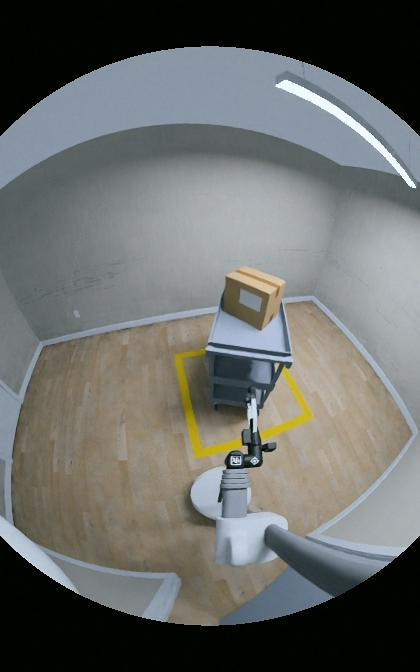

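Emit:
move --r1 '{"joints":{"gripper_m":0.1}}' --r2 '{"base":{"strafe_m":-0.55},"contact_limits":{"strafe_m":0.2}}' --blocking false --cameras '[]'

Emit:
wait --seconds 2.5 --cameras '["r1_head_camera","r2_head_camera"]'

Scene clock: 965.00 s.
move: r1 moving; r2 moving
r1.base_odometry: x=-1.610 y=+2.234 heading=+0.567
r1.turned_by_wheels: +0.000
r1.turned_by_imu: -0.001
r1.base_tilt: forward=-1.6 right=+1.2
r1.lidar_m: 0.56 2.57 2.69 3.66 4.87 3.07 2.24 2.13 1.31 0.93 0.64 0.58
r1.base_status: not commanded
r1.joint_positions: lift_m=+0.860 arm_m=+0.150 wrist_yaw_rad=+0.014 wrist_pitch_rad=+0.001 wrist_roll_rad=+0.000 gripper_m=+0.005
r1.joint_status: gripper_m moving
r1.measured_speeds: translate_m=+0.000 strafe_m=+0.000 rotate_rad=-0.002 lift_m=+0.000 arm_m=+0.000 wrist_yaw_rad=+0.000 wrist_pitch_rad=+0.000 wrist_roll_rad=+0.000
r1.motor_effort: lift_m=+24(24) arm_m=-5(5) wheel_0=+11(12) wheel_1=+4(4) wheel_2=+18(18)
r1.servo_current: wrist_yaw_rad=65(91) wrist_pitch_rad=39(52) wrist_roll_rad=46(65) gripper_m=46(52)
r1.contact_limits: translate_m 0.6
r1.hand_pose: x=+0.6106 y=-0.0833 z=+1.0375 quat_wxyz=(+1.000, +0.000, +0.001, +0.007) (m; r1's base frame)
r1.wrist_depth_mm: - - - 242 227 208 191 / - - - 179 229 209 191 / - - - 188 231 207 193 / - - - 180 232 208 194 / - - - 184 233 209 195 / - - 190 182 223 210 195 / - - - 178 159 204 195
r2.base_odometry: x=-2.603 y=-4.531 heading=-2.406
r2.turned_by_wheels: +0.000
r2.turned_by_imu: +0.002
r2.base_tilt: forward=-0.7 right=+0.0
r2.lidar_m: 0.66 2.13 2.45 2.39 1.46 0.87 1.09 0.89 0.81 1.29 2.34 0.66
r2.base_status: strafe_m moving
r2.joint_positions: lift_m=+0.666 arm_m=+0.000 wrist_yaw_rad=-0.003 wrist_pitch_rad=-0.001 wrist_roll_rad=+1.569 gripper_m=+0.080
r2.joint_status: not commanded
r2.measured_speeds: translate_m=-0.001 strafe_m=-0.141 rotate_rad=+0.004 lift_m=+0.000 arm_m=+0.000 wrist_yaw_rad=+0.000 wrist_pitch_rad=+0.000 wrist_roll_rad=+0.000
r2.motor_effort: lift_m=+18(18) arm_m=-4(4) wheel_0=+9(10) wheel_1=-11(12) wheel_2=+0(4)
r2.servo_current: wrist_yaw_rad=39(52) wrist_pitch_rad=39(52) wrist_roll_rad=39(59) gripper_m=52(52)
r2.contact_limits: strafe_m 0.2
r2.hand_pose: x=+0.4590 y=-0.0882 z=+0.8446 quat_wxyz=(+0.708, +0.706, -0.001, +0.000) (m; r2's base frame)
r2.wrist_depth_mm: - - - - - 1661 1138 / - - - 459 - - 459 / - - 759 469 - - 469 / - - 741 480 - - 480 / - - 831 492 - - 496 / - - 188 504 185 - 512 / - 128 - - - 530 535
pictures: none
No camera images: "cameras" was empty.

Scene clock: 966.43 s.
earlier move: r1 done; r2 moving
r1.base_odometry: x=-1.610 y=+2.234 heading=+0.564
r1.turned_by_wheels: -0.002
r1.turned_by_imu: -0.003
r1.base_tilt: forward=-1.6 right=+1.3
r1.lidar_m: 0.98 2.57 2.70 3.64 4.88 3.06 2.25 2.15 1.32 0.93 0.82 0.82
r1.base_status: not commanded
r1.joint_positions: lift_m=+0.860 arm_m=+0.150 wrist_yaw_rad=+0.003 wrist_pitch_rad=+0.001 wrist_roll_rad=+0.000 gripper_m=+0.100
r1.joint_status: all done
r1.measured_speeds: all 0
r1.motor_effort: lift_m=+24(24) arm_m=-5(5) wheel_0=+2(12) wheel_1=+1(4) wheel_2=+1(18)
r1.servo_current: wrist_yaw_rad=46(98) wrist_pitch_rad=46(52) wrist_roll_rad=52(65) gripper_m=46(91)
r1.contact_limits: translate_m 0.6
r1.hand_pose: x=+0.6096 y=-0.0866 z=+1.0375 quat_wxyz=(+1.000, +0.000, +0.001, +0.001) (m; r1's base frame)
r1.wrist_depth_mm: - - - - 477 492 430 / - - - - 480 492 433 / - - - - 488 500 433 / - - - - 480 504 439 / - - - - 480 504 439 / - - 195 - 188 480 442 / - - - 139 480 492 445
r2.base_odometry: x=-2.863 y=-4.243 heading=-2.406
r2.turned_by_wheels: +0.000
r2.turned_by_imu: +0.000
r2.base_tilt: forward=-0.7 right=+0.1
r2.lidar_m: 0.63 0.66 2.58 2.77 1.22 0.88 0.68 0.56 0.67 1.11 1.98 2.28
r2.base_status: strafe_m moving
r2.joint_positions: lift_m=+0.666 arm_m=+0.000 wrist_yaw_rad=-0.003 wrist_pitch_rad=-0.001 wrist_roll_rad=+1.569 gripper_m=+0.080
r2.joint_status: not commanded
r2.measured_speeds: translate_m=-0.001 strafe_m=-0.277 rotate_rad=+0.004 lift_m=+0.000 arm_m=+0.000 wrist_yaw_rad=+0.000 wrist_pitch_rad=+0.000 wrist_roll_rad=+0.000
r2.motor_effort: lift_m=+18(18) arm_m=-3(4) wheel_0=+4(13) wheel_1=-3(13) wheel_2=-1(4)
r2.servo_current: wrist_yaw_rad=39(59) wrist_pitch_rad=39(52) wrist_roll_rad=52(65) gripper_m=52(59)
r2.contact_limits: strafe_m 0.2
r2.hand_pose: x=+0.4590 y=-0.0882 z=+0.8446 quat_wxyz=(+0.708, +0.706, -0.001, -0.001) (m; r2's base frame)
r2.wrist_depth_mm: - - - - - 1661 1160 / - - - - - 1618 1160 / - - - - - 1756 1160 / - - - - - 1708 1182 / - - - - - 1464 1042 / - - 191 597 185 615 - / - 127 715 - - - 466
wait: 1.43 of 2.5 s (r1 has come to rest)
pictures: r1_head_camera, r2_head_camera
Images, in order (width x height): r1_head_camera 420x560, r2_head_camera 420x560.

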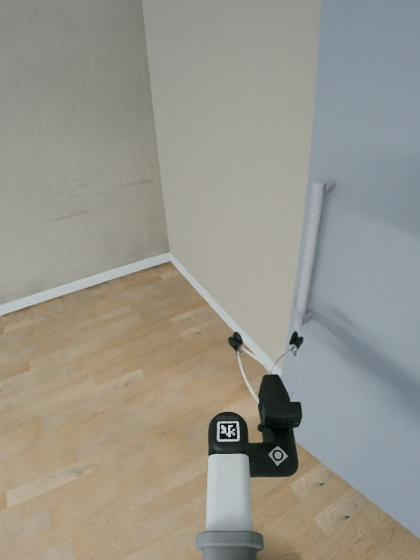

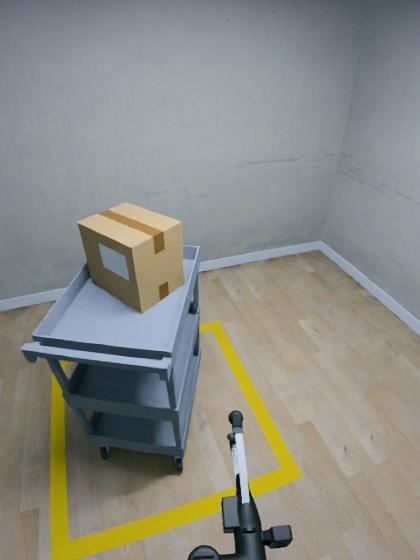

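Emit:
wait --seconds 1 --cameras '["r2_head_camera","r1_head_camera"]'

Emit:
zoom_image --camera "r2_head_camera" --region '[0, 180, 230, 480]'

Scene clock: 976.17 s.
earlier move: r2 done
r1.base_odometry: x=-1.610 y=+2.234 heading=+0.564
r1.turned_by_wheels: +0.000
r1.turned_by_imu: -0.001
r1.base_tilt: forward=-1.6 right=+1.3
r1.lidar_m: 1.29 2.57 2.68 3.64 4.87 3.10 2.26 2.16 1.35 0.94 0.88 0.95
r1.base_status: not commanded
r1.joint_positions: lift_m=+0.860 arm_m=+0.150 wrist_yaw_rad=+0.003 wrist_pitch_rad=+0.001 wrist_roll_rad=+0.000 gripper_m=+0.100
r1.joint_status: all done
r1.measured_speeds: all 0
r1.motor_effort: lift_m=+24(24) arm_m=-4(5) wheel_0=+2(12) wheel_1=+1(4) wheel_2=+1(18)
r1.servo_current: wrist_yaw_rad=59(98) wrist_pitch_rad=46(52) wrist_roll_rad=39(65) gripper_m=33(91)
r1.contact_limits: translate_m 0.6
r1.hand_pose: x=+0.6096 y=-0.0866 z=+1.0375 quat_wxyz=(+1.000, +0.000, +0.001, +0.001) (m; r1's base frame)
r1.wrist_depth_mm: - - - - - - - / - - - - - 615 - / - - - - - 615 - / - - - - - 621 - / - - - - - 621 - / - - 195 - 189 621 - / - - - 139 - - -
r2.base_odometry: x=-2.948 y=-4.150 heading=-2.406
r2.turned_by_wheels: +0.000
r2.turned_by_imu: +0.001
r2.base_tilt: forward=-0.7 right=+0.1
r2.lidar_m: 0.80 0.64 2.59 2.89 1.14 0.71 0.59 0.50 0.62 1.04 1.86 2.10
r2.base_status: done
r2.joint_positions: lift_m=+0.666 arm_m=+0.000 wrist_yaw_rad=-0.003 wrist_pitch_rad=-0.001 wrist_roll_rad=+1.569 gripper_m=+0.080
r2.joint_status: not commanded
r2.measured_speeds: all 0
r2.motor_effort: lift_m=+18(18) arm_m=-3(4) wheel_0=+2(13) wheel_1=-2(13) wheel_2=+0(4)
r2.servo_current: wrist_yaw_rad=52(59) wrist_pitch_rad=39(52) wrist_roll_rad=46(65) gripper_m=52(59)
r2.contact_limits: strafe_m 0.2
r2.hand_pose: x=+0.4590 y=-0.0882 z=+0.8446 quat_wxyz=(+0.708, +0.706, -0.001, -0.001) (m; r2's base frame)
r2.wrist_depth_mm: - - - - - 1618 1182 / - - - - - 1756 1160 / - - - - - 1708 1160 / - - - - - 1756 1182 / - - - - - 1708 1182 / - - 193 - 186 1499 1025 / - 127 831 - - - -
wait: 0.00 of 1 s (r2 has come to rest)
pictures: r1_head_camera, r2_head_camera
Images, in order (width x height): r1_head_camera 420x560, r2_head_camera 420x560.

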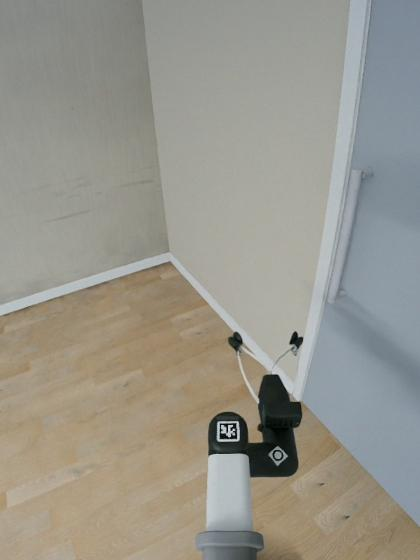

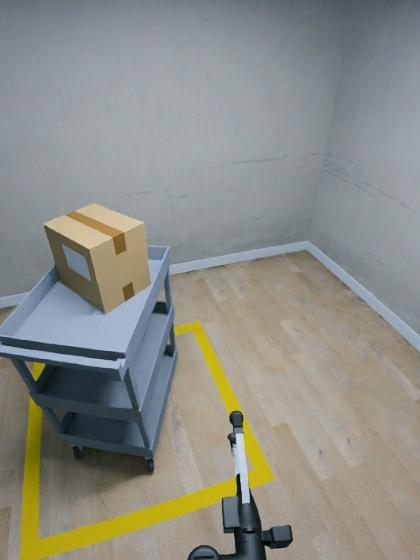

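Scaled by 1.680 from the camera's 420x560 image, which has a finer 1200x1600 frame.

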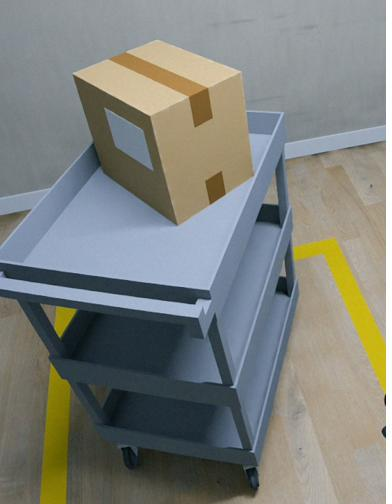

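Emit:
zoom_image --camera "r2_head_camera" --region '[120, 280, 240, 400]'

Emit:
move --r2 '{"base":{"rotate_rad":0.5}}' --blocking false --cameras '[]'

Emit:
wait --seconds 1 --cameras '["r2_head_camera","r1_head_camera","r2_head_left_camera"]'

Scaled by 4.200 from the camera's 420x560 image, which has a finer 1200x1600 frame.

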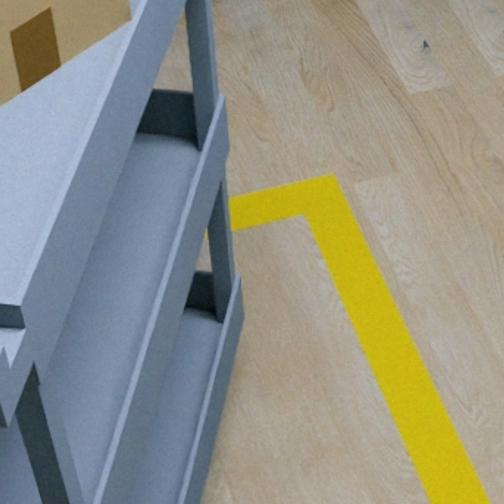

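Scene clock: 990.90 s.
move: r2 moving
r1: as last shown
r1.lidar_m: 1.29 2.58 2.68 3.66 4.87 3.09 2.26 2.13 1.31 0.93 0.87 0.95
r1.motor_effort: lift_m=+24(24) arm_m=-4(5) wheel_0=+3(3) wheel_1=+0(1) wheel_2=+1(1)
r1.servo_current: wrist_yaw_rad=52(59) wrist_pitch_rad=39(46) wrist_roll_rad=52(59) gripper_m=46(46)
r1.contact_limits: translate_m 0.6
r1.wrist_depth_mm: - - - - - - - / - - - - - 615 - / - - - - - 615 - / - - - - - 621 - / - - - - - 627 - / - - 195 - 189 615 - / - - - 139 - - -
r2.base_odometry: x=-2.947 y=-4.150 heading=-2.154
r2.turned_by_wheels: +0.251
r2.turned_by_imu: +0.246
r2.base_tilt: forward=-0.7 right=+0.0
r2.lidar_m: 0.66 0.76 3.04 2.50 0.92 0.66 0.51 0.53 0.72 1.79 1.92 2.42
r2.base_status: rotate_rad moving
r2.joint_positions: lift_m=+0.666 arm_m=+0.000 wrist_yaw_rad=-0.003 wrist_pitch_rad=-0.001 wrist_roll_rad=+1.569 gripper_m=+0.080
r2.joint_status: not commanded
r2.measured_speeds: translate_m=-0.001 strafe_m=-0.001 rotate_rad=+0.968 lift_m=+0.000 arm_m=+0.000 wrist_yaw_rad=+0.000 wrist_pitch_rad=+0.000 wrist_roll_rad=+0.000
r2.motor_effort: lift_m=+18(18) arm_m=-4(4) wheel_0=-6(11) wheel_1=-9(10) wheel_2=-12(12)
r2.servo_current: wrist_yaw_rad=46(52) wrist_pitch_rad=39(46) wrist_roll_rad=46(52) gripper_m=52(59)
r2.hand_pose: x=+0.4590 y=-0.0882 z=+0.8446 quat_wxyz=(+0.708, +0.706, -0.001, -0.001) (m; r2's base frame)
r2.wrist_depth_mm: - - - - - 1661 1182 / - - - - - 1708 1160 / - - - - - 1708 1182 / - - - - - 1618 1060 / - - - 854 - 750 - / - - 193 585 186 - 525 / - - - - - - 496
pictures: none
No camera images: "cameras" was empty.

Scene clock: 991.70 s.
earlier move: r2 done
r1.base_odometry: x=-1.610 y=+2.234 heading=+0.564
r1.turned_by_wheels: +0.000
r1.turned_by_imu: +0.000
r1.base_tilt: forward=-1.6 right=+1.2
r1.lidar_m: 1.28 2.58 2.68 3.62 4.85 3.07 2.24 2.15 1.30 0.90 0.89 0.93
r1.base_status: not commanded
r1.joint_positions: lift_m=+0.860 arm_m=+0.150 wrist_yaw_rad=+0.003 wrist_pitch_rad=+0.001 wrist_roll_rad=+0.000 gripper_m=+0.100
r1.joint_status: not commanded
r1.measured_speeds: all 0
r1.motor_effort: lift_m=+24(24) arm_m=-4(5) wheel_0=+2(3) wheel_1=+1(1) wheel_2=+1(1)
r1.servo_current: wrist_yaw_rad=72(72) wrist_pitch_rad=46(52) wrist_roll_rad=52(72) gripper_m=39(46)
r1.contact_limits: translate_m 0.6
r1.hand_pose: x=+0.6096 y=-0.0866 z=+1.0375 quat_wxyz=(+1.000, +0.000, +0.001, +0.001) (m; r1's base frame)
r1.wrist_depth_mm: - - - - - - - / - - - - - 609 - / - - - - - 615 - / - - - - - 621 - / - - - - - 627 - / - - 195 - 189 621 - / - - - 139 - - -
r2.base_odometry: x=-2.948 y=-4.150 heading=-1.906
r2.turned_by_wheels: +0.248
r2.turned_by_imu: +0.242
r2.base_tilt: forward=-0.7 right=+0.0
r2.lidar_m: 0.67 0.96 2.89 1.18 0.74 0.61 0.52 0.61 0.99 1.84 2.10 0.86
r2.base_status: done
r2.joint_positions: lift_m=+0.666 arm_m=+0.000 wrist_yaw_rad=-0.002 wrist_pitch_rad=-0.001 wrist_roll_rad=+1.569 gripper_m=+0.080
r2.joint_status: not commanded
r2.measured_speeds: all 0
r2.motor_effort: lift_m=+18(18) arm_m=-3(4) wheel_0=-1(11) wheel_1=-1(10) wheel_2=-3(12)
r2.servo_current: wrist_yaw_rad=39(65) wrist_pitch_rad=39(46) wrist_roll_rad=59(59) gripper_m=46(59)
r2.hand_pose: x=+0.4591 y=-0.0881 z=+0.8446 quat_wxyz=(+0.708, +0.706, -0.001, +0.000) (m; r2's base frame)
r2.wrist_depth_mm: - - - - - 1618 1098 / - - 820 - - 931 991 / - - 768 603 - - 559 / - - 866 484 - - 484 / - - - 544 - 564 539 / - - 193 609 193 621 1255 / - - - - - - 1182
wait: 0.80 of 1 s (r2 has come to rest)
pictures: r1_head_camera, r2_head_camera, r2_head_left_camera
Images, in order (width x height): r1_head_camera 420x560, r2_head_camera 420x560, r2_head_left_camera 420x672.

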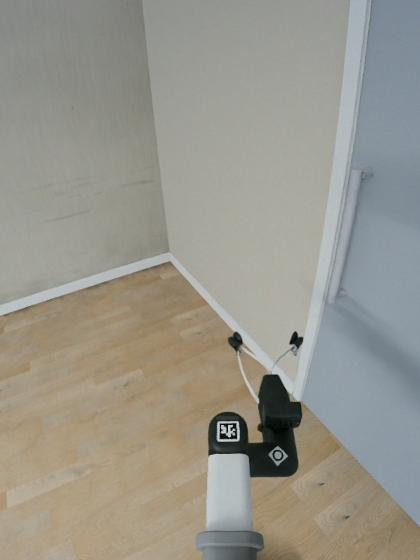

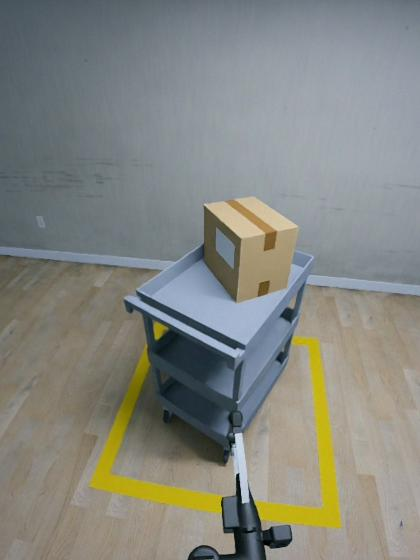

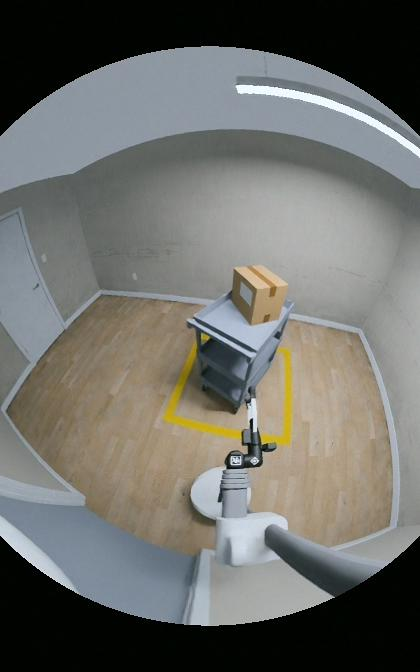

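Emit:
zoom_image --camera "r2_head_camera" --region '[200, 240, 340, 400]'

Emit:
move --r1 '{"base":{"translate_m":-0.25},"pace":"slow"}' --blocking false --cameras '["r1_head_right_camera"]'

Scaled by 3.150 from the camera's 420x560 image, which has a finer 1200x1600 frame.

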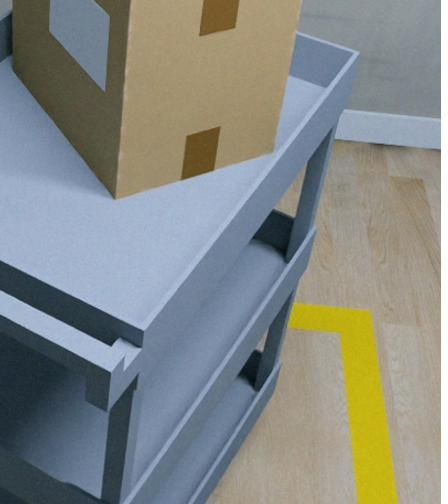

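Scene clock: 995.73 s.
move: r1 moving
r1.base_odometry: x=-1.620 y=+2.227 heading=+0.564
r1.turned_by_wheels: +0.000
r1.turned_by_imu: -0.001
r1.base_tilt: forward=-1.6 right=+1.3
r1.lidar_m: 1.29 2.60 2.68 3.66 4.86 3.05 2.24 2.13 1.31 0.95 0.91 0.96
r1.base_status: translate_m moving
r1.joint_positions: lift_m=+0.860 arm_m=+0.150 wrist_yaw_rad=+0.003 wrist_pitch_rad=+0.001 wrist_roll_rad=+0.000 gripper_m=+0.100
r1.joint_status: not commanded
r1.measured_speeds: translate_m=-0.048 strafe_m=+0.000 rotate_rad=+0.001 lift_m=+0.000 arm_m=+0.000 wrist_yaw_rad=+0.000 wrist_pitch_rad=+0.000 wrist_roll_rad=+0.000
r1.motor_effort: lift_m=+24(24) arm_m=-4(5) wheel_0=-5(6) wheel_1=-6(6) wheel_2=+5(7)
r1.servo_current: wrist_yaw_rad=52(59) wrist_pitch_rad=46(46) wrist_roll_rad=33(65) gripper_m=39(52)
r1.hand_pose: x=+0.6096 y=-0.0866 z=+1.0375 quat_wxyz=(+1.000, +0.000, +0.001, +0.001) (m; r1's base frame)
r1.wrist_depth_mm: - - - - - - - / - - - - - - - / - - - - - - - / - - - - - 627 - / - - - - - 627 - / - - 195 - 189 627 - / - - - 139 - - -
r2: as last shown
r2.turned_by_wheels: +0.000
r2.turned_by_imu: +0.001
r2.base_tilt: forward=-0.7 right=+0.1
r2.lidar_m: 0.68 0.98 2.89 1.17 0.73 0.61 0.50 0.59 1.00 1.86 2.08 0.83
r2.motor_effort: lift_m=+18(18) arm_m=-3(4) wheel_0=-1(2) wheel_1=-2(2) wheel_2=-3(3)
r2.servo_current: wrist_yaw_rad=39(59) wrist_pitch_rad=39(46) wrist_roll_rad=59(59) gripper_m=46(52)
r2.wrist_depth_mm: - - - - - 1661 1098 / - - 809 - - 946 991 / - - 778 597 - - 559 / - - 854 480 - - 480 / - - - 544 - 564 539 / - - 193 603 193 621 1255 / - - - - - - 1205
pictures: r1_head_right_camera
Images, in order (width x height): r1_head_right_camera 420x672.

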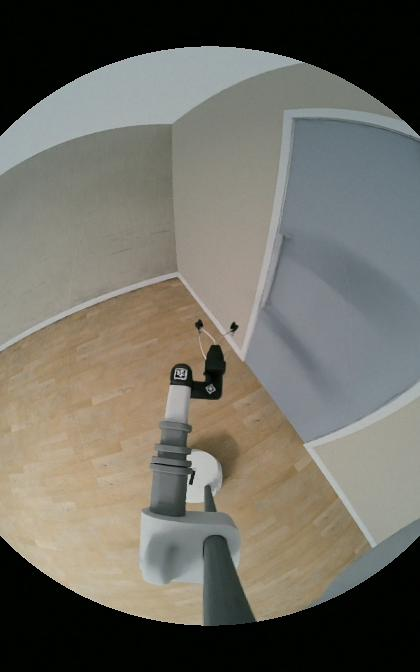

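Emit:
zoom_image --camera "r2_head_camera" --region '[80, 300, 240, 500]'

Emit:
move --r2 '{"base":{"strafe_m":0.75},"contact_limits":{"strafe_m":0.2}}' --blocking false --cameras '[]'

Emit:
wait --seconds 4 --cameras '["r2_head_camera"]'

This scene's latest camera images include none from r2_head_camera. They are from: r1_head_right_camera. r2_head_camera's image comes with the result of a call that names it in "cameras".

Scene clock: 1017.80 s.
earlier move: r1 done
move: r2 moving
r1.base_odometry: x=-1.821 y=+2.101 heading=+0.564
r1.turned_by_wheels: +0.000
r1.turned_by_imu: -0.001
r1.base_tilt: forward=-1.6 right=+1.3
r1.lidar_m: 1.48 2.79 2.90 3.99 4.75 2.78 2.03 1.93 1.48 1.07 1.01 1.06
r1.base_status: done
r1.joint_positions: lift_m=+0.860 arm_m=+0.150 wrist_yaw_rad=+0.003 wrist_pitch_rad=+0.001 wrist_roll_rad=+0.000 gripper_m=+0.100
r1.joint_status: not commanded
r1.measured_speeds: all 0
r1.motor_effort: lift_m=+24(24) arm_m=-5(5) wheel_0=-2(3) wheel_1=-2(3) wheel_2=+3(3)
r1.servo_current: wrist_yaw_rad=39(65) wrist_pitch_rad=33(39) wrist_roll_rad=39(65) gripper_m=33(46)
r1.hand_pose: x=+0.6096 y=-0.0866 z=+1.0375 quat_wxyz=(+1.000, +0.000, +0.001, +0.001) (m; r1's base frame)
r1.wrist_depth_mm: - - - - - - - / - - - - - - - / - - - - - - - / - - - - - - - / - - - - - - - / - - 212 - 189 - - / - - - 139 - - -
r2.base_odometry: x=-2.913 y=-4.161 heading=-1.906
r2.turned_by_wheels: +0.000
r2.turned_by_imu: +0.003
r2.base_tilt: forward=-0.7 right=+0.0
r2.lidar_m: 0.68 2.58 2.86 1.16 0.74 0.60 0.51 0.59 0.99 1.88 2.15 0.77
r2.base_status: strafe_m moving
r2.joint_positions: lift_m=+0.666 arm_m=+0.000 wrist_yaw_rad=-0.002 wrist_pitch_rad=-0.001 wrist_roll_rad=+1.569 gripper_m=+0.080
r2.joint_status: not commanded
r2.measured_speeds: translate_m=-0.001 strafe_m=+0.140 rotate_rad=+0.007 lift_m=+0.000 arm_m=+0.000 wrist_yaw_rad=+0.000 wrist_pitch_rad=+0.000 wrist_roll_rad=+0.000
r2.motor_effort: lift_m=+18(18) arm_m=-4(4) wheel_0=-7(13) wheel_1=+11(11) wheel_2=-1(3)
r2.servo_current: wrist_yaw_rad=52(52) wrist_pitch_rad=46(46) wrist_roll_rad=59(59) gripper_m=52(59)
r2.contact_limits: strafe_m 0.2
r2.hand_pose: x=+0.4591 y=-0.0881 z=+0.8446 quat_wxyz=(+0.708, +0.706, -0.001, +0.000) (m; r2's base frame)
r2.wrist_depth_mm: - - - - - 1537 1078 / - - 809 798 - 732 1008 / - - 768 554 - - 521 / - - 931 477 - - 504 / - - - 580 - 574 - / - - 194 634 187 661 - / - - - - - 1708 1182
pictures: none
No camera images: "cameras" was empty.

Scene clock: 1021.13 s.
earlier move: r2 done
r1.base_odometry: x=-1.821 y=+2.101 heading=+0.564
r1.turned_by_wheels: +0.000
r1.turned_by_imu: +0.000
r1.base_tilt: forward=-1.6 right=+1.3
r1.lidar_m: 1.46 2.80 2.91 3.97 4.73 2.81 2.03 1.93 1.50 1.06 1.01 1.07
r1.base_status: done
r1.joint_positions: lift_m=+0.860 arm_m=+0.150 wrist_yaw_rad=+0.003 wrist_pitch_rad=+0.001 wrist_roll_rad=+0.000 gripper_m=+0.100
r1.joint_status: not commanded
r1.measured_speeds: all 0
r1.motor_effort: lift_m=+24(24) arm_m=-5(5) wheel_0=-3(3) wheel_1=-2(3) wheel_2=+3(3)
r1.servo_current: wrist_yaw_rad=46(65) wrist_pitch_rad=39(46) wrist_roll_rad=65(65) gripper_m=46(52)
r1.hand_pose: x=+0.6096 y=-0.0866 z=+1.0375 quat_wxyz=(+1.000, +0.000, +0.001, +0.001) (m; r1's base frame)
r1.wrist_depth_mm: - - - - - - - / - - - - - - - / - - - - - - - / - - - - - - - / - - - - - - - / - - 211 - 190 - - / - - - 139 - - -
r2.base_odometry: x=-2.239 y=-4.396 heading=-1.906
r2.turned_by_wheels: +0.000
r2.turned_by_imu: +0.001
r2.base_tilt: forward=-0.7 right=+0.0
r2.lidar_m: 2.41 2.60 2.16 0.87 0.46 0.46 0.43 0.51 0.80 2.58 1.04 1.01
r2.base_status: done
r2.joint_positions: lift_m=+0.666 arm_m=+0.000 wrist_yaw_rad=-0.002 wrist_pitch_rad=-0.001 wrist_roll_rad=+1.569 gripper_m=+0.080
r2.joint_status: not commanded
r2.measured_speeds: all 0
r2.motor_effort: lift_m=+18(18) arm_m=-4(4) wheel_0=-2(14) wheel_1=+1(13) wheel_2=+0(3)
r2.servo_current: wrist_yaw_rad=52(65) wrist_pitch_rad=46(46) wrist_roll_rad=52(59) gripper_m=52(59)
r2.contact_limits: strafe_m 0.2
r2.hand_pose: x=+0.4591 y=-0.0881 z=+0.8446 quat_wxyz=(+0.708, +0.706, -0.001, +0.000) (m; r2's base frame)
r2.wrist_depth_mm: - - - - - 1808 1138 / - - - - - 1708 1160 / - - - - - 1708 1182 / - - - - - 1708 1182 / - - - - - 1756 1182 / - - 193 - 192 1618 1182 / - - - - - 1863 1182
wait: 3.33 of 4 s (r2 has come to rest)
pictures: r2_head_camera
Images, in order (width x height): r2_head_camera 420x560.

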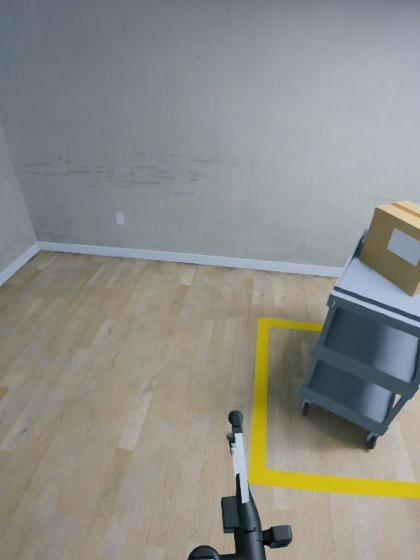

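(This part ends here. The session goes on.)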